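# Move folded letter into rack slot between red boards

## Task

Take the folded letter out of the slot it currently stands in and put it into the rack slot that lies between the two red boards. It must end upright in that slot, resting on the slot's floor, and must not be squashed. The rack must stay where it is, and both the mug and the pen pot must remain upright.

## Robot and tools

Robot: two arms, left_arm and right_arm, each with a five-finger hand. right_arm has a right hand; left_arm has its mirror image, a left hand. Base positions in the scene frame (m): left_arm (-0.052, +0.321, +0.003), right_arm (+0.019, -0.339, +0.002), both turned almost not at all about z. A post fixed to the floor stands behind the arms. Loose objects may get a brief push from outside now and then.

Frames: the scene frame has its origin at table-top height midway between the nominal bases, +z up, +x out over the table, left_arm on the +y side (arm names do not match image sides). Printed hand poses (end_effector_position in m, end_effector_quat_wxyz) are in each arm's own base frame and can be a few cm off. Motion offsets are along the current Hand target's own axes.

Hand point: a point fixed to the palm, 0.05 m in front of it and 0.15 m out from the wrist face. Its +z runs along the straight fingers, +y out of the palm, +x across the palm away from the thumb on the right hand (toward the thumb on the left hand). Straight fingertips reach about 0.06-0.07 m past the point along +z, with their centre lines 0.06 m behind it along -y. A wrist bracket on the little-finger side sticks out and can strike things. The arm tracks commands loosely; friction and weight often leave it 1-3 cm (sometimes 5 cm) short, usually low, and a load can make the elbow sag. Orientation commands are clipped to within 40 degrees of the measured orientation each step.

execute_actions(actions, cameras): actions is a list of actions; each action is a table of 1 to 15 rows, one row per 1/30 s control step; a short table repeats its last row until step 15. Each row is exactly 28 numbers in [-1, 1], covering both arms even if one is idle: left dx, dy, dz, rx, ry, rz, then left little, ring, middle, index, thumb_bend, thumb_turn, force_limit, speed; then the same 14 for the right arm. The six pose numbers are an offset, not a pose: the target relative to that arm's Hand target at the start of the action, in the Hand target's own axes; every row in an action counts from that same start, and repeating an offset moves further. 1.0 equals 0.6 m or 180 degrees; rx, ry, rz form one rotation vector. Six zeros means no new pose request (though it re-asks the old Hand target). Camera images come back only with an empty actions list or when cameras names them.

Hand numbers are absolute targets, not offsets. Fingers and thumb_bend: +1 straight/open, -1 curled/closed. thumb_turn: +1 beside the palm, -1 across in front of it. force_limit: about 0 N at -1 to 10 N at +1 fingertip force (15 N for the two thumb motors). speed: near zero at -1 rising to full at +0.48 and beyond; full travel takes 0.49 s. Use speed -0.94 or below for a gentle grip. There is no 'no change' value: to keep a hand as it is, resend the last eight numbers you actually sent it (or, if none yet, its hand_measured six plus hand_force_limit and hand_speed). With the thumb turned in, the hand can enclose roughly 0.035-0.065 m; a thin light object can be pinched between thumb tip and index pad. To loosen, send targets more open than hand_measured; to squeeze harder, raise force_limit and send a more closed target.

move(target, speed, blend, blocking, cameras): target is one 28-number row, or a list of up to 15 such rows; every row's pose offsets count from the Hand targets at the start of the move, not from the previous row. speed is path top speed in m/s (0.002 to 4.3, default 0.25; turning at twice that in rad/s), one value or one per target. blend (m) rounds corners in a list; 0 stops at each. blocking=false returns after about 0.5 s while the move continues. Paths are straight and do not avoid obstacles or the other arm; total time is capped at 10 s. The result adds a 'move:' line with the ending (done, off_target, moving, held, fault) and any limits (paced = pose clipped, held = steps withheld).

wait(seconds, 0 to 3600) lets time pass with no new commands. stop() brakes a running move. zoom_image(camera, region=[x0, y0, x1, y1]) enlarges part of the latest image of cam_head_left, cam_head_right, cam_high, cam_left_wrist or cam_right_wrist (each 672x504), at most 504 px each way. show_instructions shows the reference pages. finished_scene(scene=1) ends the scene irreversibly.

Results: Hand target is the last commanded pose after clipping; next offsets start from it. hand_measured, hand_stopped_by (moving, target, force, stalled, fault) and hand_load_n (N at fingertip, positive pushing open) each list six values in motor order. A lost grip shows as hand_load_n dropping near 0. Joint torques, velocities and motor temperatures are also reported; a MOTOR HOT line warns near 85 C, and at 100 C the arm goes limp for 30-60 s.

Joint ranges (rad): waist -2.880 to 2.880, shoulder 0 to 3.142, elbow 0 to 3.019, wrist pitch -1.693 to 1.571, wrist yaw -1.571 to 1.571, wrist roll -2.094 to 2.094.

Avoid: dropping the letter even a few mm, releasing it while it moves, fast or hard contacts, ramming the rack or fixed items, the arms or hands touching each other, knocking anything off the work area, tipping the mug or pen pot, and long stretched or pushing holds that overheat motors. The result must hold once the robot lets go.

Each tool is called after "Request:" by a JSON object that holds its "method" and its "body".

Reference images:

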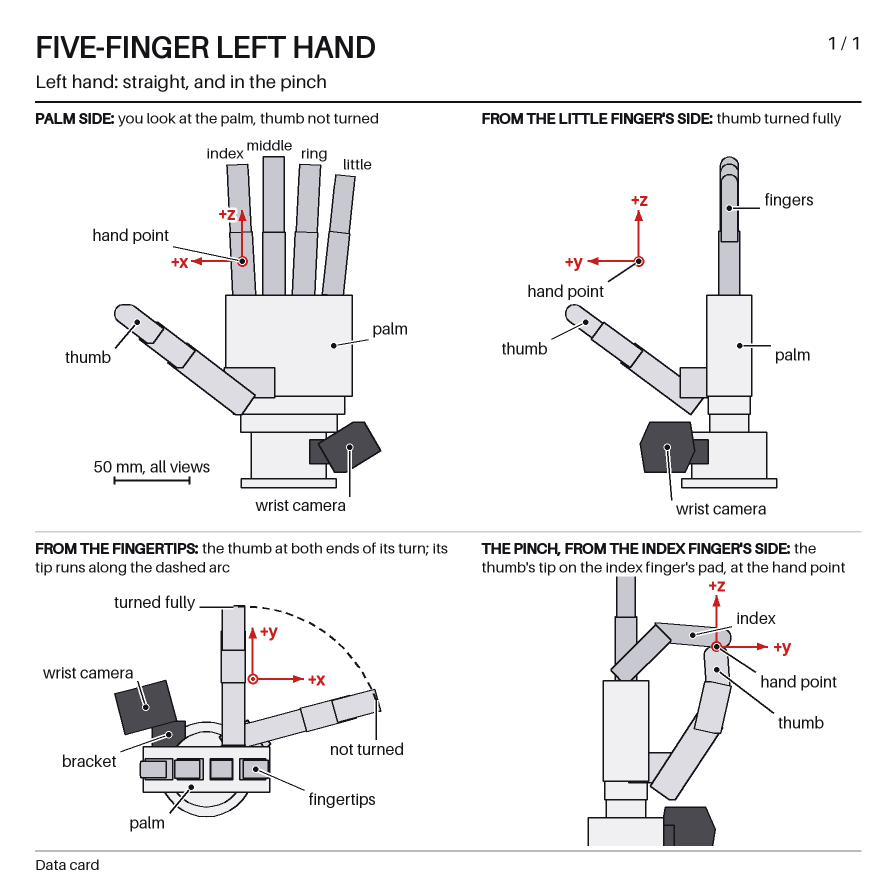

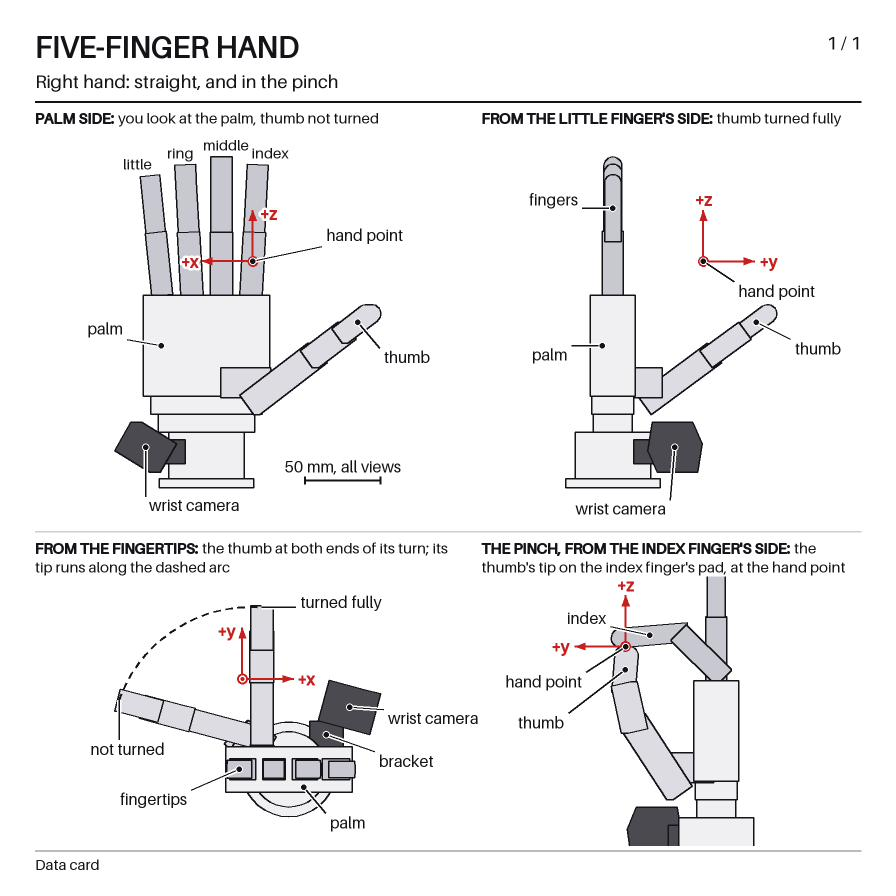

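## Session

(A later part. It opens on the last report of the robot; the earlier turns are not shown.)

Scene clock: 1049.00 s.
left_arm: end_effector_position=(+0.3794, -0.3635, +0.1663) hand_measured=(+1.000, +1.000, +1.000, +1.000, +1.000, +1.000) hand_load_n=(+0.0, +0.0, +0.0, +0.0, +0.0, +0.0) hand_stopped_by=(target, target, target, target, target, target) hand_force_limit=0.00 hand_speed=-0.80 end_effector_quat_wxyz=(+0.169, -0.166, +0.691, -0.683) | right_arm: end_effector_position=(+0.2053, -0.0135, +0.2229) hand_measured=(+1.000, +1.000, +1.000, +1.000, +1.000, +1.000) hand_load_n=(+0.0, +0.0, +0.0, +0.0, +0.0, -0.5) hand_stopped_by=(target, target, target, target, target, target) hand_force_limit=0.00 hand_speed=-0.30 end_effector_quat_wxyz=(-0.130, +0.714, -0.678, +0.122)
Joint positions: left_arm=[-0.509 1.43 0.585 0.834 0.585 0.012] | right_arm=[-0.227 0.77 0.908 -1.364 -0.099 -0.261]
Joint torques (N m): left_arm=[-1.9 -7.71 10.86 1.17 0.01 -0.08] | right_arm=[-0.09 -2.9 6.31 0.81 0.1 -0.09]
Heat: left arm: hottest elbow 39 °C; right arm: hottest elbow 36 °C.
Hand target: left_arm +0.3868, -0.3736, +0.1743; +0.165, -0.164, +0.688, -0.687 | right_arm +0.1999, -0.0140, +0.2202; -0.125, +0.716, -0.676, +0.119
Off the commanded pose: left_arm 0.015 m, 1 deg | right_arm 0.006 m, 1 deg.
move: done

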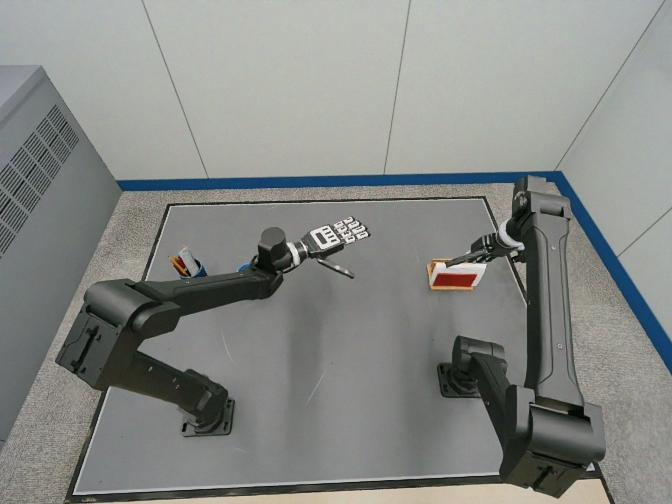

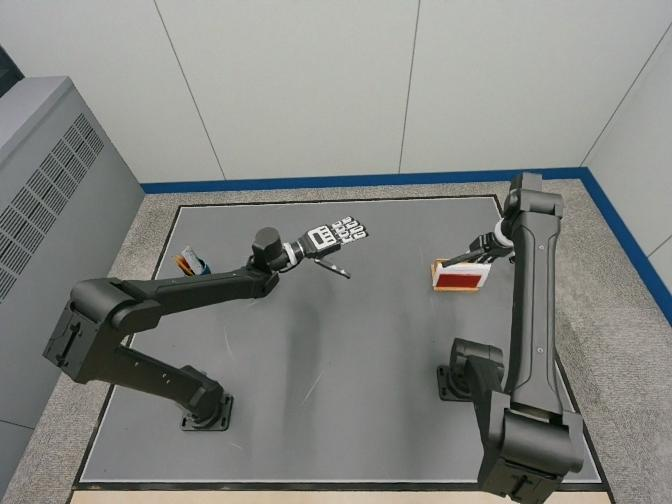

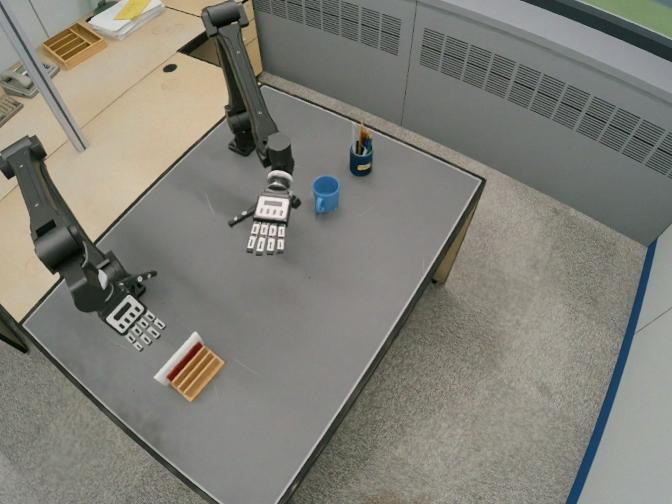

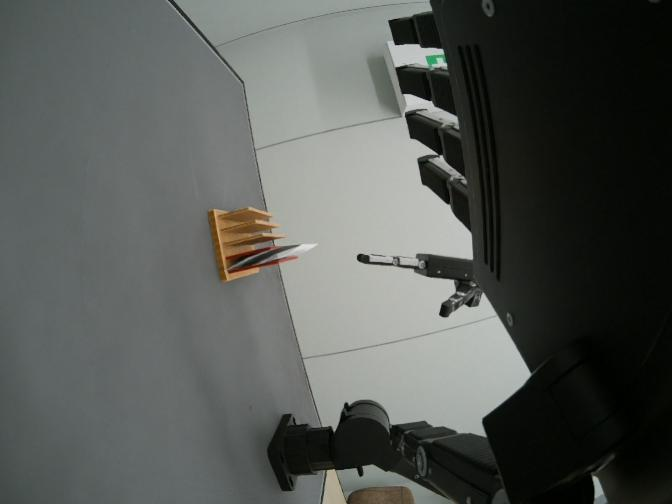

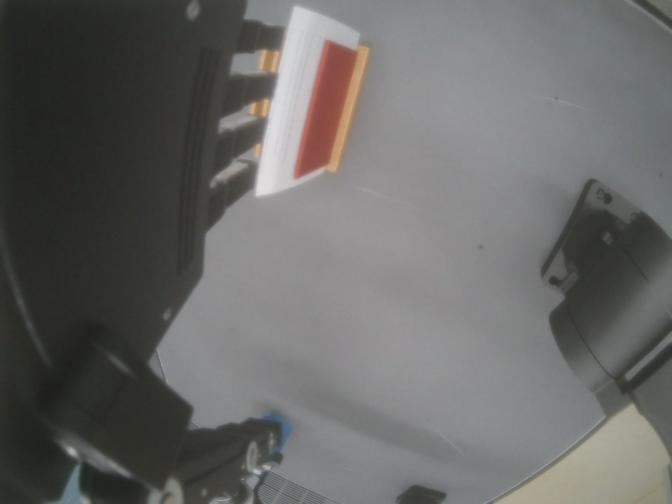

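Request:
{"method": "move", "body": {"target": [[0,0,0,0,0,0,1,1,1,1,1,1,0,-0.8,-0.001,0.05,0.08,0,0,0,1,1,1,1,1,1,0,-0.3],[0,0,0,0,0,0,1,1,1,1,1,1,0,-0.8,-0.001,0.0967,0.2168,0,0,0,1,1,1,1,1,1,0,-0.3]], "speed": 0.08, "blend": [0.02,0], "cameras": ["cam_left_wrist","cam_right_wrist","cam_high","cam_head_left"]}}

Request:
{"method": "zoom_image", "body": {"camera": "cam_left_wrist", "region": [190, 200, 330, 310]}}

Request:
{"method": "zoom_image", "body": {"camera": "cam_high", "region": [130, 320, 260, 420]}}

Request:
{"method": "zoom_image", "body": {"camera": "cam_head_left", "region": [400, 220, 510, 310]}}

Scene clock: 1069.20 s.
left_arm: end_effector_position=(+0.3794, -0.3635, +0.1663) hand_measured=(+1.000, +1.000, +1.000, +1.000, +1.000, +1.000) hand_load_n=(+0.0, +0.0, +0.0, +0.0, +0.0, +0.0) hand_stopped_by=(target, target, target, target, target, target) hand_force_limit=0.00 hand_speed=-0.80 end_effector_quat_wxyz=(+0.169, -0.166, +0.691, -0.683) | right_arm: end_effector_position=(+0.1877, -0.0117, +0.0807) hand_measured=(+1.000, +1.000, +1.000, +1.000, +1.000, +1.000) hand_load_n=(+0.0, +0.0, +0.0, +0.0, +0.0, +0.0) hand_stopped_by=(target, target, target, target, target, target) hand_force_limit=0.00 hand_speed=-0.30 end_effector_quat_wxyz=(-0.125, +0.717, -0.676, +0.116)
Joint positions: left_arm=[-0.509 1.43 0.585 0.834 0.585 0.012] | right_arm=[-0.233 0.745 0.525 -1.022 -0.099 -0.275]
Joint torques (N m): left_arm=[-1.67 -7.65 10.89 1.22 0 -0.1] | right_arm=[-0.56 -1.32 6.46 1.68 -0.07 -0.08]
Heat: left arm: hottest elbow 39 °C; right arm: hottest elbow 35 °C.
Hand target: left_arm +0.3868, -0.3736, +0.1743; +0.165, -0.164, +0.688, -0.687 | right_arm +0.1895, -0.0140, +0.0782; -0.125, +0.716, -0.676, +0.118
Off the commanded pose: left_arm 0.015 m, 1 deg | right_arm 0.004 m, 0 deg.
move: done
Images, in order (width x height): cam_head_left 672x504, cam_high 672x504, cam_left_wrist 672x504, cam_right_wrist 672x504.

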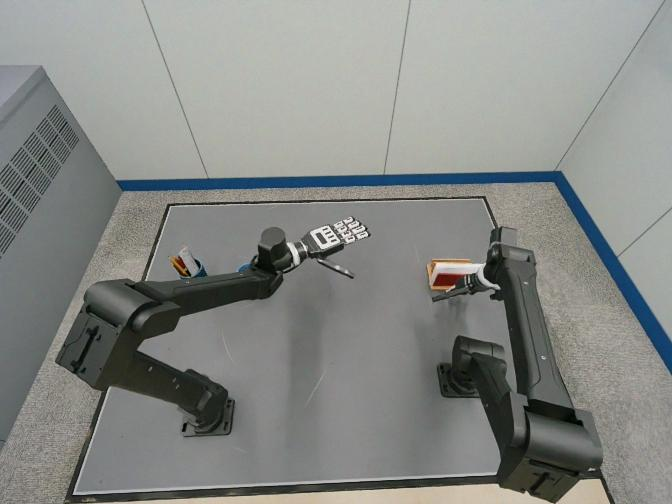

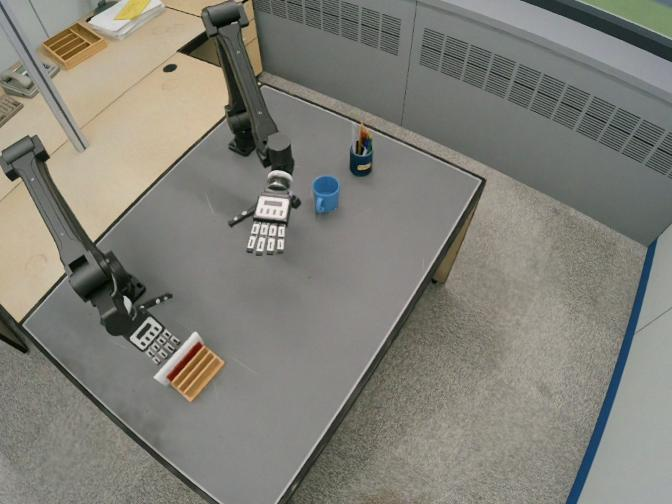

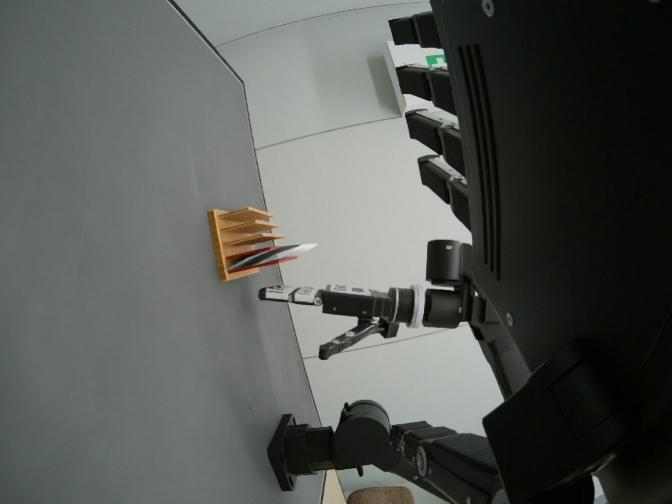

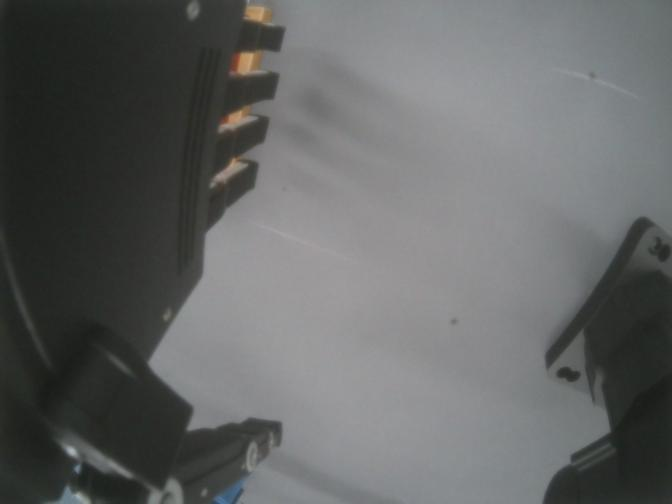

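Scaled by 3.600 from the camera's image (finer frame: 960x720).

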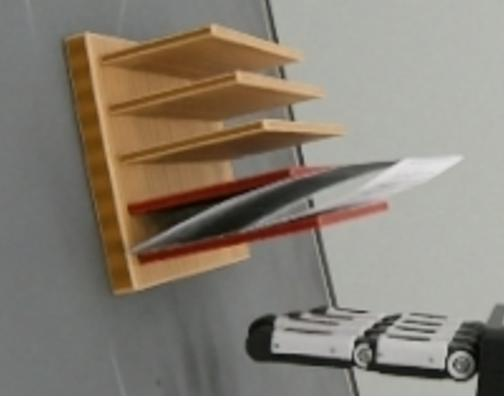

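Scaled by 3.877 from the camera's image (finer frame: 960x720).

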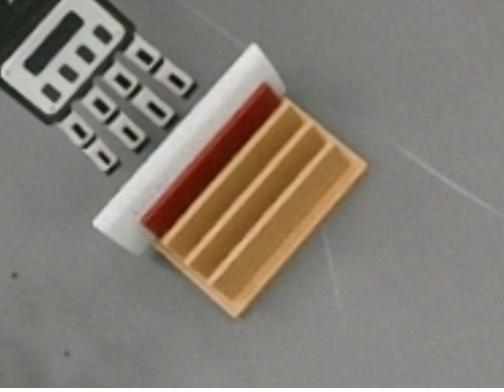

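Scaled by 4.582 from the camera's image (finer frame: 960x720).

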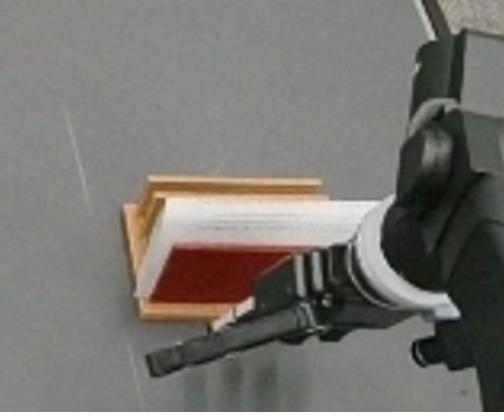

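Request:
{"method": "move", "body": {"target": [0,0,0,0,0,0,1,1,1,1,1,1,0,-0.8,0,-0.0540,0.0050,0,0,0,1,1,1,1,1,1,0,-0.3], "speed": 0.04, "cameras": ["cam_left_wrist","cam_right_wrist","cam_high","cam_head_left"]}}

Request:
{"method": "zoom_image", "body": {"camera": "cam_left_wrist", "region": [190, 190, 330, 300]}}

Request:
{"method": "zoom_image", "body": {"camera": "cam_high", "region": [130, 320, 260, 420]}}

Scene clock: 1108.63 s.
left_arm: end_effector_position=(+0.3794, -0.3635, +0.1663) hand_measured=(+1.000, +1.000, +1.000, +1.000, +1.000, +1.000) hand_load_n=(+0.0, +0.0, +0.0, +0.0, +0.0, +0.0) hand_stopped_by=(target, target, target, target, target, target) hand_force_limit=0.00 hand_speed=-0.80 end_effector_quat_wxyz=(+0.169, -0.166, +0.691, -0.683) | right_arm: end_effector_position=(+0.1968, -0.0091, +0.0677) hand_measured=(+1.000, +1.000, +1.000, +1.000, +1.000, +1.000) hand_load_n=(+0.0, +0.0, +0.0, +0.0, +0.0, +0.0) hand_stopped_by=(target, target, target, target, target, target) hand_force_limit=0.00 hand_speed=-0.30 end_effector_quat_wxyz=(-0.111, +0.718, -0.680, +0.094)
Joint positions: left_arm=[-0.509 1.43 0.585 0.834 0.585 0.012] | right_arm=[-0.209 0.846 0.533 -0.981 -0.09 -0.251]
Joint torques (N m): left_arm=[-1.61 -7.77 10.92 1.35 -0.01 -0.1] | right_arm=[0.67 -1.9 10.14 1.59 0.11 0.06]
Heat: left arm: hottest elbow 39 °C; right arm: hottest elbow 35 °C.
Hand target: left_arm +0.3868, -0.3736, +0.1743; +0.165, -0.164, +0.688, -0.687 | right_arm +0.2209, -0.0122, +0.0863; -0.125, +0.716, -0.676, +0.118
Off the commanded pose: left_arm 0.015 m, 1 deg | right_arm 0.031 m, 3 deg.
move: off_target (right_arm)
Images, in order (width x height): cam_head_left 672x504, cam_high 672x504, cam_left_wrist 672x504, cam_right_wrist 672x504.

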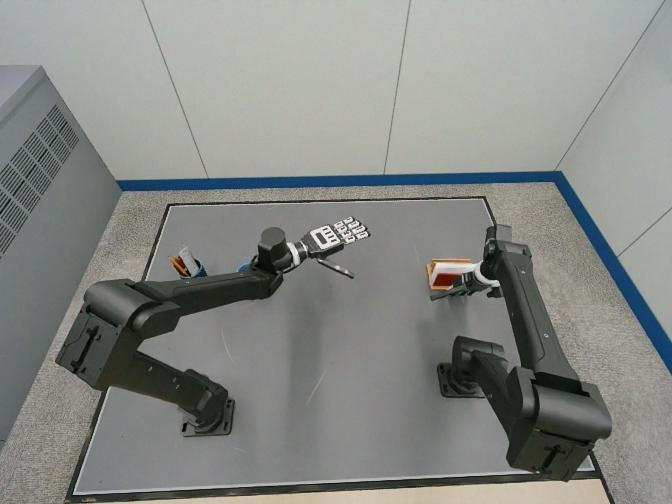

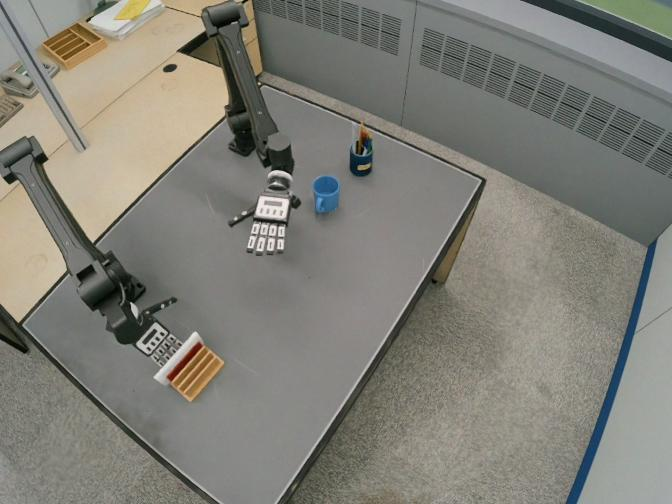

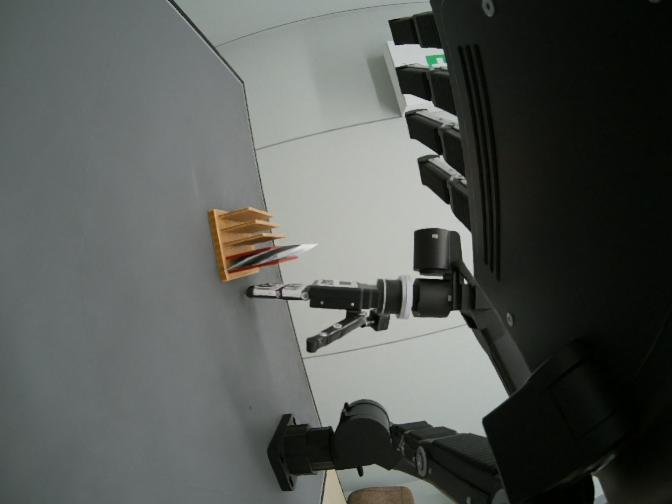

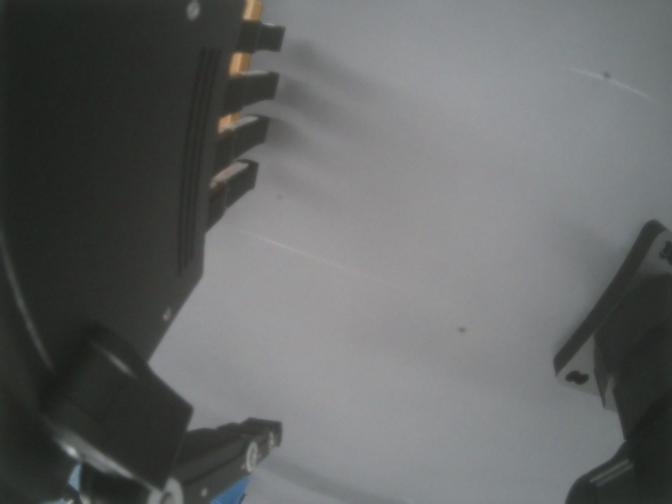

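Scaled by 3.600 from the camera's image (finer frame: 960x720).

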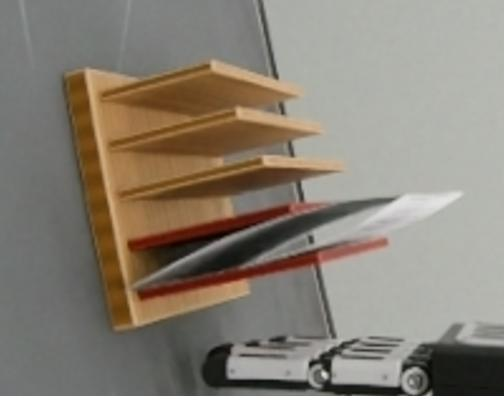

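Scaled by 3.877 from the camera's image (finer frame: 960x720).

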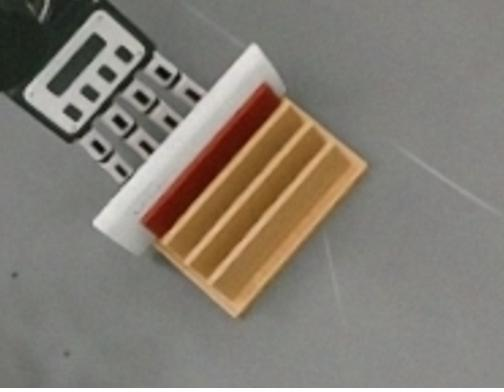

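Request:
{"method": "move", "body": {"target": [0,0,0,0,0,0,1,1,1,1,1,1,0,-0.8,0,-0.0402,-0.0031,0,0,0,1,1,1,1,1,1,0,-0.3], "speed": 0.04, "cameras": ["cam_left_wrist","cam_high"]}}

Request:
{"method": "zoom_image", "body": {"camera": "cam_left_wrist", "region": [190, 190, 330, 300]}}

Request:
{"method": "zoom_image", "body": {"camera": "cam_high", "region": [130, 320, 260, 420]}}

Scene clock: 1117.93 s.
left_arm: end_effector_position=(+0.3794, -0.3635, +0.1663) hand_measured=(+1.000, +1.000, +1.000, +1.000, +1.000, +1.000) hand_load_n=(+0.0, +0.0, +0.0, -0.5, +0.0, +0.0) hand_stopped_by=(target, target, target, target, target, target) hand_force_limit=0.00 hand_speed=-0.80 end_effector_quat_wxyz=(+0.169, -0.166, +0.691, -0.683) | right_arm: end_effector_position=(+0.2192, -0.0087, +0.0784) hand_measured=(+1.000, +1.000, +1.000, +1.000, +1.000, +1.000) hand_load_n=(+0.0, +0.0, +0.0, +0.0, +0.0, +0.0) hand_stopped_by=(target, target, target, target, target, target) hand_force_limit=0.00 hand_speed=-0.30 end_effector_quat_wxyz=(-0.111, +0.718, -0.680, +0.095)
Joint positions: left_arm=[-0.509 1.43 0.585 0.834 0.585 0.012] | right_arm=[-0.186 0.91 0.594 -0.973 -0.083 -0.228]
Joint torques (N m): left_arm=[-2.08 -7.59 10.96 1.2 -0.01 -0.1] | right_arm=[0.73 -2.9 10.06 1.57 0.11 0.07]
Heat: left arm: hottest elbow 39 °C; right arm: hottest elbow 36 °C.
Hand target: left_arm +0.3868, -0.3736, +0.1743; +0.165, -0.164, +0.688, -0.687 | right_arm +0.2430, -0.0109, +0.0963; -0.125, +0.716, -0.676, +0.118
Off the commanded pose: left_arm 0.015 m, 1 deg | right_arm 0.030 m, 3 deg.
move: off_target (right_arm)
Images, in order (width x height): cam_high 672x504, cam_left_wrist 672x504.

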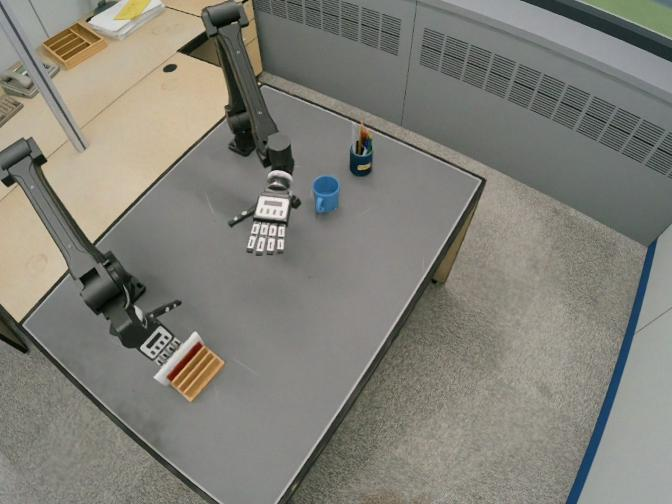

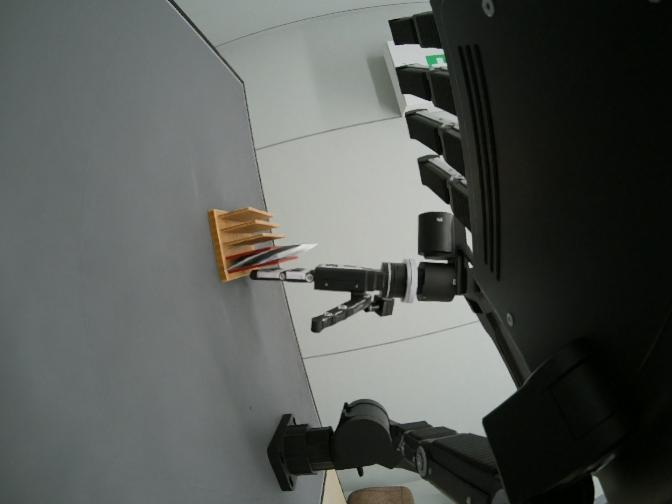

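Scaled by 3.600 from the camera's image (finer frame: 960x720).

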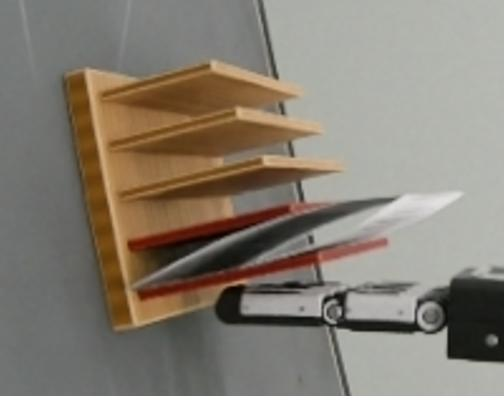

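Scaled by 3.877 from the camera's image (finer frame: 960x720).

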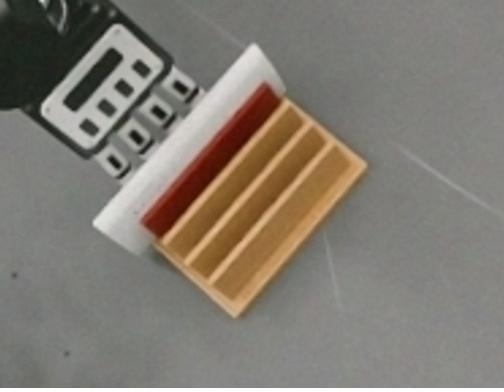

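Request:
{"method": "move", "body": {"target": [0,0,0,0,0,0,1,1,1,1,1,1,0,-0.8,0,-0.0188,0.0060,0,0,0,1,1,1,1,1,1,0,-0.3], "speed": 0.02, "cameras": ["cam_left_wrist","cam_high"]}}

Request:
{"method": "zoom_image", "body": {"camera": "cam_left_wrist", "region": [190, 190, 330, 300]}}

Request:
{"method": "zoom_image", "body": {"camera": "cam_high", "region": [130, 320, 260, 420]}}

Scene clock: 1127.10 s.
left_arm: end_effector_position=(+0.3794, -0.3635, +0.1663) hand_measured=(+1.000, +1.000, +1.000, +1.000, +1.000, +1.000) hand_load_n=(+0.0, +0.0, +0.0, +0.0, +0.0, -0.5) hand_stopped_by=(target, target, target, target, target, target) hand_force_limit=0.00 hand_speed=-0.80 end_effector_quat_wxyz=(+0.169, -0.166, +0.691, -0.683) | right_arm: end_effector_position=(+0.2286, -0.0081, +0.0781) hand_measured=(+1.000, +1.000, +1.000, +1.000, +1.000, +1.000) hand_load_n=(+0.0, +0.0, +0.0, +0.0, +0.0, +0.5) hand_stopped_by=(target, target, target, target, target, target) hand_force_limit=0.00 hand_speed=-0.30 end_effector_quat_wxyz=(-0.109, +0.718, -0.681, +0.093)
Joint positions: left_arm=[-0.509 1.43 0.585 0.834 0.585 0.012] | right_arm=[-0.175 0.947 0.612 -0.959 -0.079 -0.218]
Joint torques (N m): left_arm=[-1.96 -7.47 10.95 1.18 0 -0.07] | right_arm=[0.73 -3.25 10.22 1.69 0.11 0.07]
Heat: left arm: hottest elbow 40 °C; right arm: hottest elbow 36 °C.
Hand target: left_arm +0.3868, -0.3736, +0.1743; +0.165, -0.164, +0.688, -0.687 | right_arm +0.2548, -0.0103, +0.0967; -0.125, +0.716, -0.676, +0.119
Off the commanded pose: left_arm 0.015 m, 1 deg | right_arm 0.032 m, 3 deg.
move: off_target (right_arm)
Images, in order (width x height): cam_high 672x504, cam_left_wrist 672x504.

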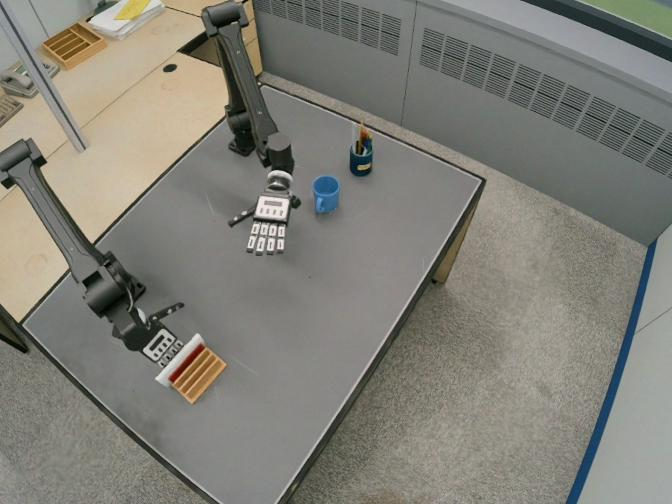

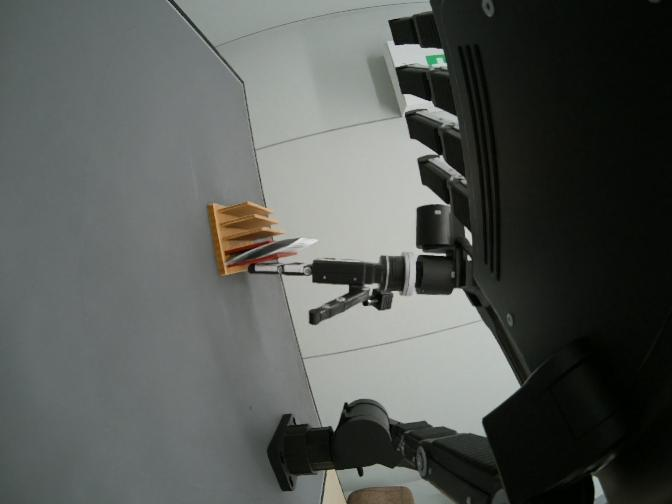

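Scaled by 3.600 from the camera's image (finer frame: 960x720).

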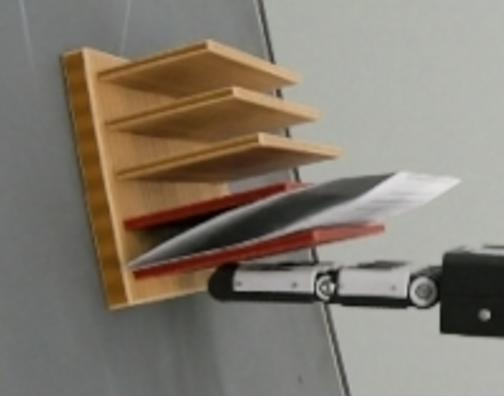

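Scaled by 3.877 from the camera's image (finer frame: 960x720).

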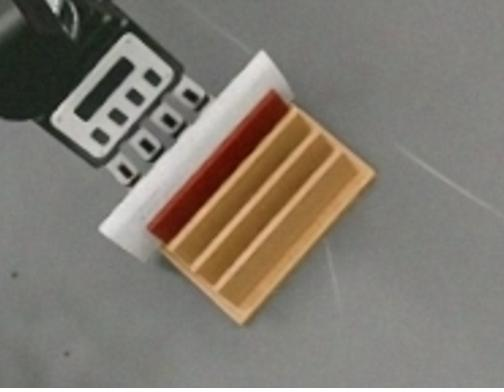

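Request:
{"method": "move", "body": {"target": [0,0,0,0,0,0,1,1,1,1,1,1,0,-0.8,0,-0.0078,0.0028,0,0,0,1,1,1,1,1,1,0,-0.3], "speed": 0.02, "cameras": ["cam_left_wrist","cam_high"]}}

Request:
{"method": "zoom_image", "body": {"camera": "cam_left_wrist", "region": [190, 190, 330, 300]}}

Request:
{"method": "zoom_image", "body": {"camera": "cam_high", "region": [130, 320, 260, 420]}}

Scene clock: 1140.60 s.
left_arm: end_effector_position=(+0.3794, -0.3635, +0.1663) hand_measured=(+1.000, +1.000, +1.000, +1.000, +1.000, +1.000) hand_load_n=(+0.0, +0.0, +0.0, +0.0, +0.0, +0.0) hand_stopped_by=(target, target, target, target, target, target) hand_force_limit=0.00 hand_speed=-0.80 end_effector_quat_wxyz=(+0.169, -0.166, +0.691, -0.683) | right_arm: end_effector_position=(+0.2332, -0.0079, +0.0780) hand_measured=(+1.000, +1.000, +1.000, +1.000, +1.000, +1.000) hand_load_n=(+0.0, +0.0, -0.5, +0.0, +0.0, +0.0) hand_stopped_by=(target, target, target, target, target, target) hand_force_limit=0.00 hand_speed=-0.30 end_effector_quat_wxyz=(-0.109, +0.719, -0.681, +0.093)
Joint positions: left_arm=[-0.509 1.43 0.585 0.834 0.585 0.012] | right_arm=[-0.171 0.963 0.621 -0.952 -0.077 -0.214]
Joint torques (N m): left_arm=[-1.85 -7.3 10.88 1.28 -0.02 -0.08] | right_arm=[0.67 -3.49 10.22 1.68 0.11 0.07]
Heat: left arm: hottest elbow 40 °C; right arm: hottest elbow 37 °C.
Hand target: left_arm +0.3868, -0.3736, +0.1743; +0.165, -0.164, +0.688, -0.687 | right_arm +0.2597, -0.0099, +0.0968; -0.125, +0.716, -0.676, +0.119
Off the commanded pose: left_arm 0.015 m, 1 deg | right_arm 0.033 m, 4 deg.
move: off_target (right_arm)
Images, in order (width x height): cam_high 672x504, cam_left_wrist 672x504.

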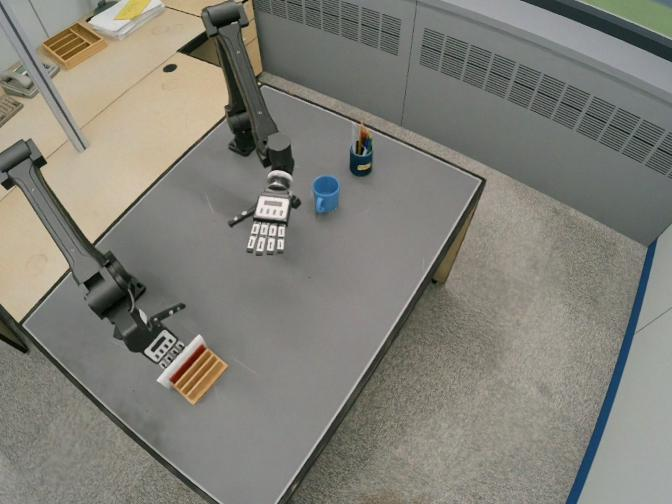

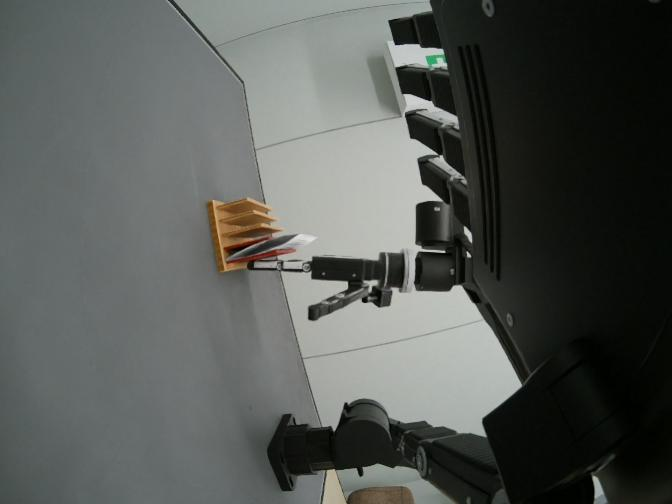

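Scaled by 3.600 from the camera's image (finer frame: 960x720).

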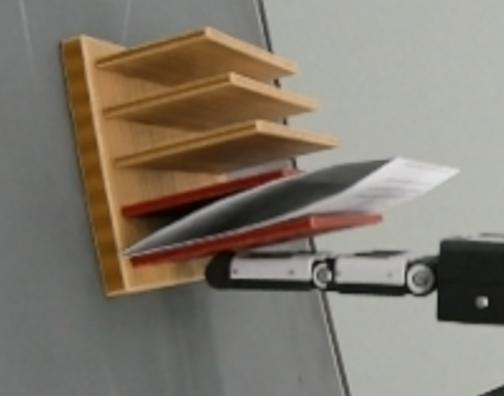

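Scaled by 3.877 from the camera's image (finer frame: 960x720).

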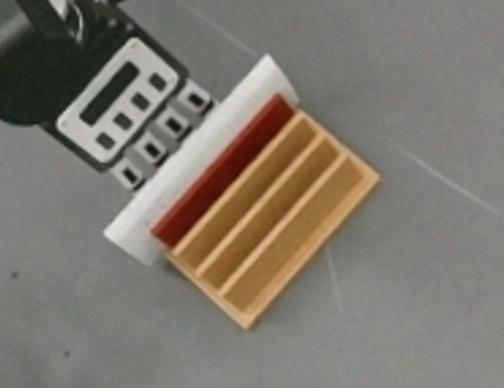

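Request:
{"method": "move", "body": {"target": [0,0,0,0,0,0,1,1,1,1,1,1,0,-0.8,0,0.0783,-0.0285,0,0,0,1,1,1,1,1,1,0,-0.3], "speed": 0.06, "cameras": ["cam_left_wrist","cam_high","cam_head_left"]}}

Request:
{"method": "zoom_image", "body": {"camera": "cam_left_wrist", "region": [190, 175, 330, 285]}}

Request:
{"method": "zoom_image", "body": {"camera": "cam_high", "region": [130, 320, 260, 420]}}

Scene clock: 1154.20 s.
left_arm: end_effector_position=(+0.3794, -0.3635, +0.1663) hand_measured=(+1.000, +1.000, +1.000, +1.000, +1.000, +1.000) hand_load_n=(+0.0, +0.0, +0.0, +0.0, +0.0, +0.0) hand_stopped_by=(target, target, target, target, target, target) hand_force_limit=0.00 hand_speed=-0.80 end_effector_quat_wxyz=(+0.169, -0.166, +0.691, -0.683) | right_arm: end_effector_position=(+0.2146, -0.0118, +0.0984) hand_measured=(+1.000, +1.000, +1.000, +1.000, +1.000, +1.000) hand_load_n=(+0.0, +0.0, +0.0, +0.0, -0.5, +0.0) hand_stopped_by=(target, target, target, target, target, target) hand_force_limit=0.00 hand_speed=-0.30 end_effector_quat_wxyz=(-0.128, +0.716, -0.676, +0.122)
Joint positions: left_arm=[-0.509 1.43 0.585 0.834 0.585 0.012] | right_arm=[-0.203 0.815 0.6 -1.011 -0.087 -0.245]
Joint torques (N m): left_arm=[-1.73 -7.59 10.92 1.29 0 -0.11] | right_arm=[-0.67 -3.14 6.39 0.8 -0.17 -0.08]
Heat: left arm: hottest elbow 40 °C; right arm: hottest elbow 37 °C.
Hand target: left_arm +0.3868, -0.3736, +0.1743; +0.165, -0.164, +0.688, -0.687 | right_arm +0.2099, -0.0128, +0.0969; -0.126, +0.716, -0.676, +0.119
Off the commanded pose: left_arm 0.015 m, 1 deg | right_arm 0.005 m, 0 deg.
move: done
Images, in order (width x height): cam_head_left 672x504, cam_high 672x504, cam_left_wrist 672x504.

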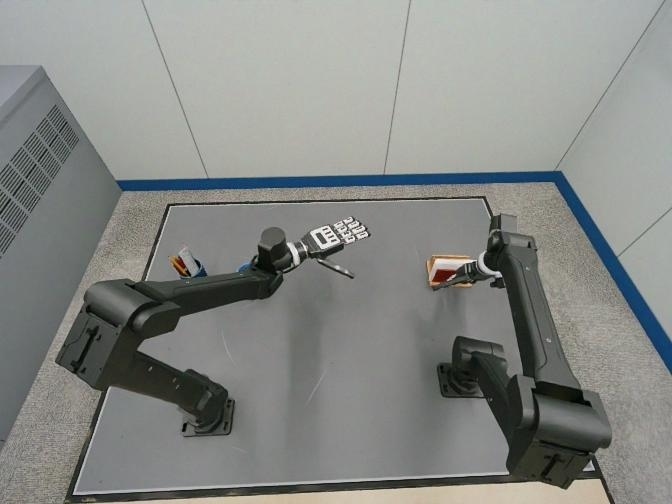

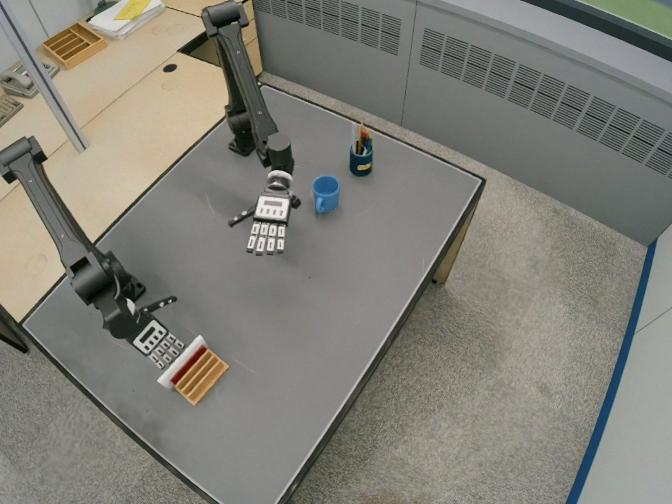

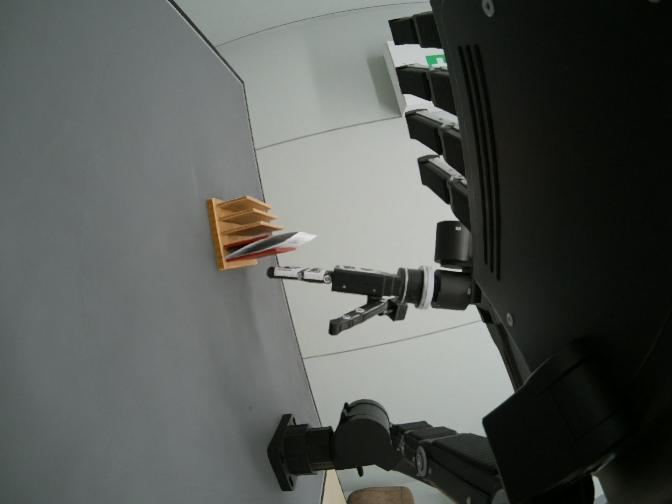

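Scaled by 3.600 from the camera's image (finer frame: 960x720).

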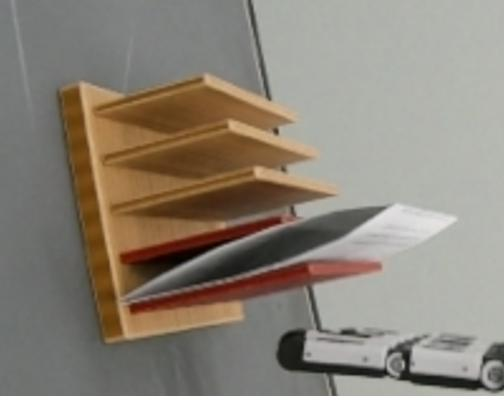

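Scaled by 3.877 from the camera's image (finer frame: 960x720).

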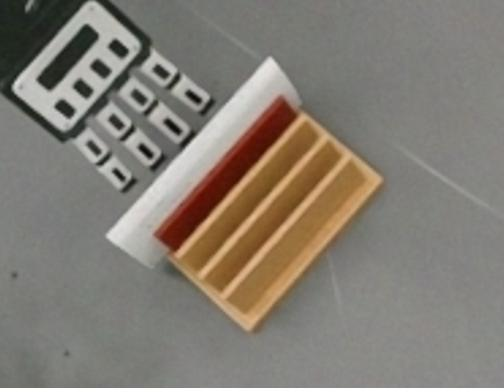

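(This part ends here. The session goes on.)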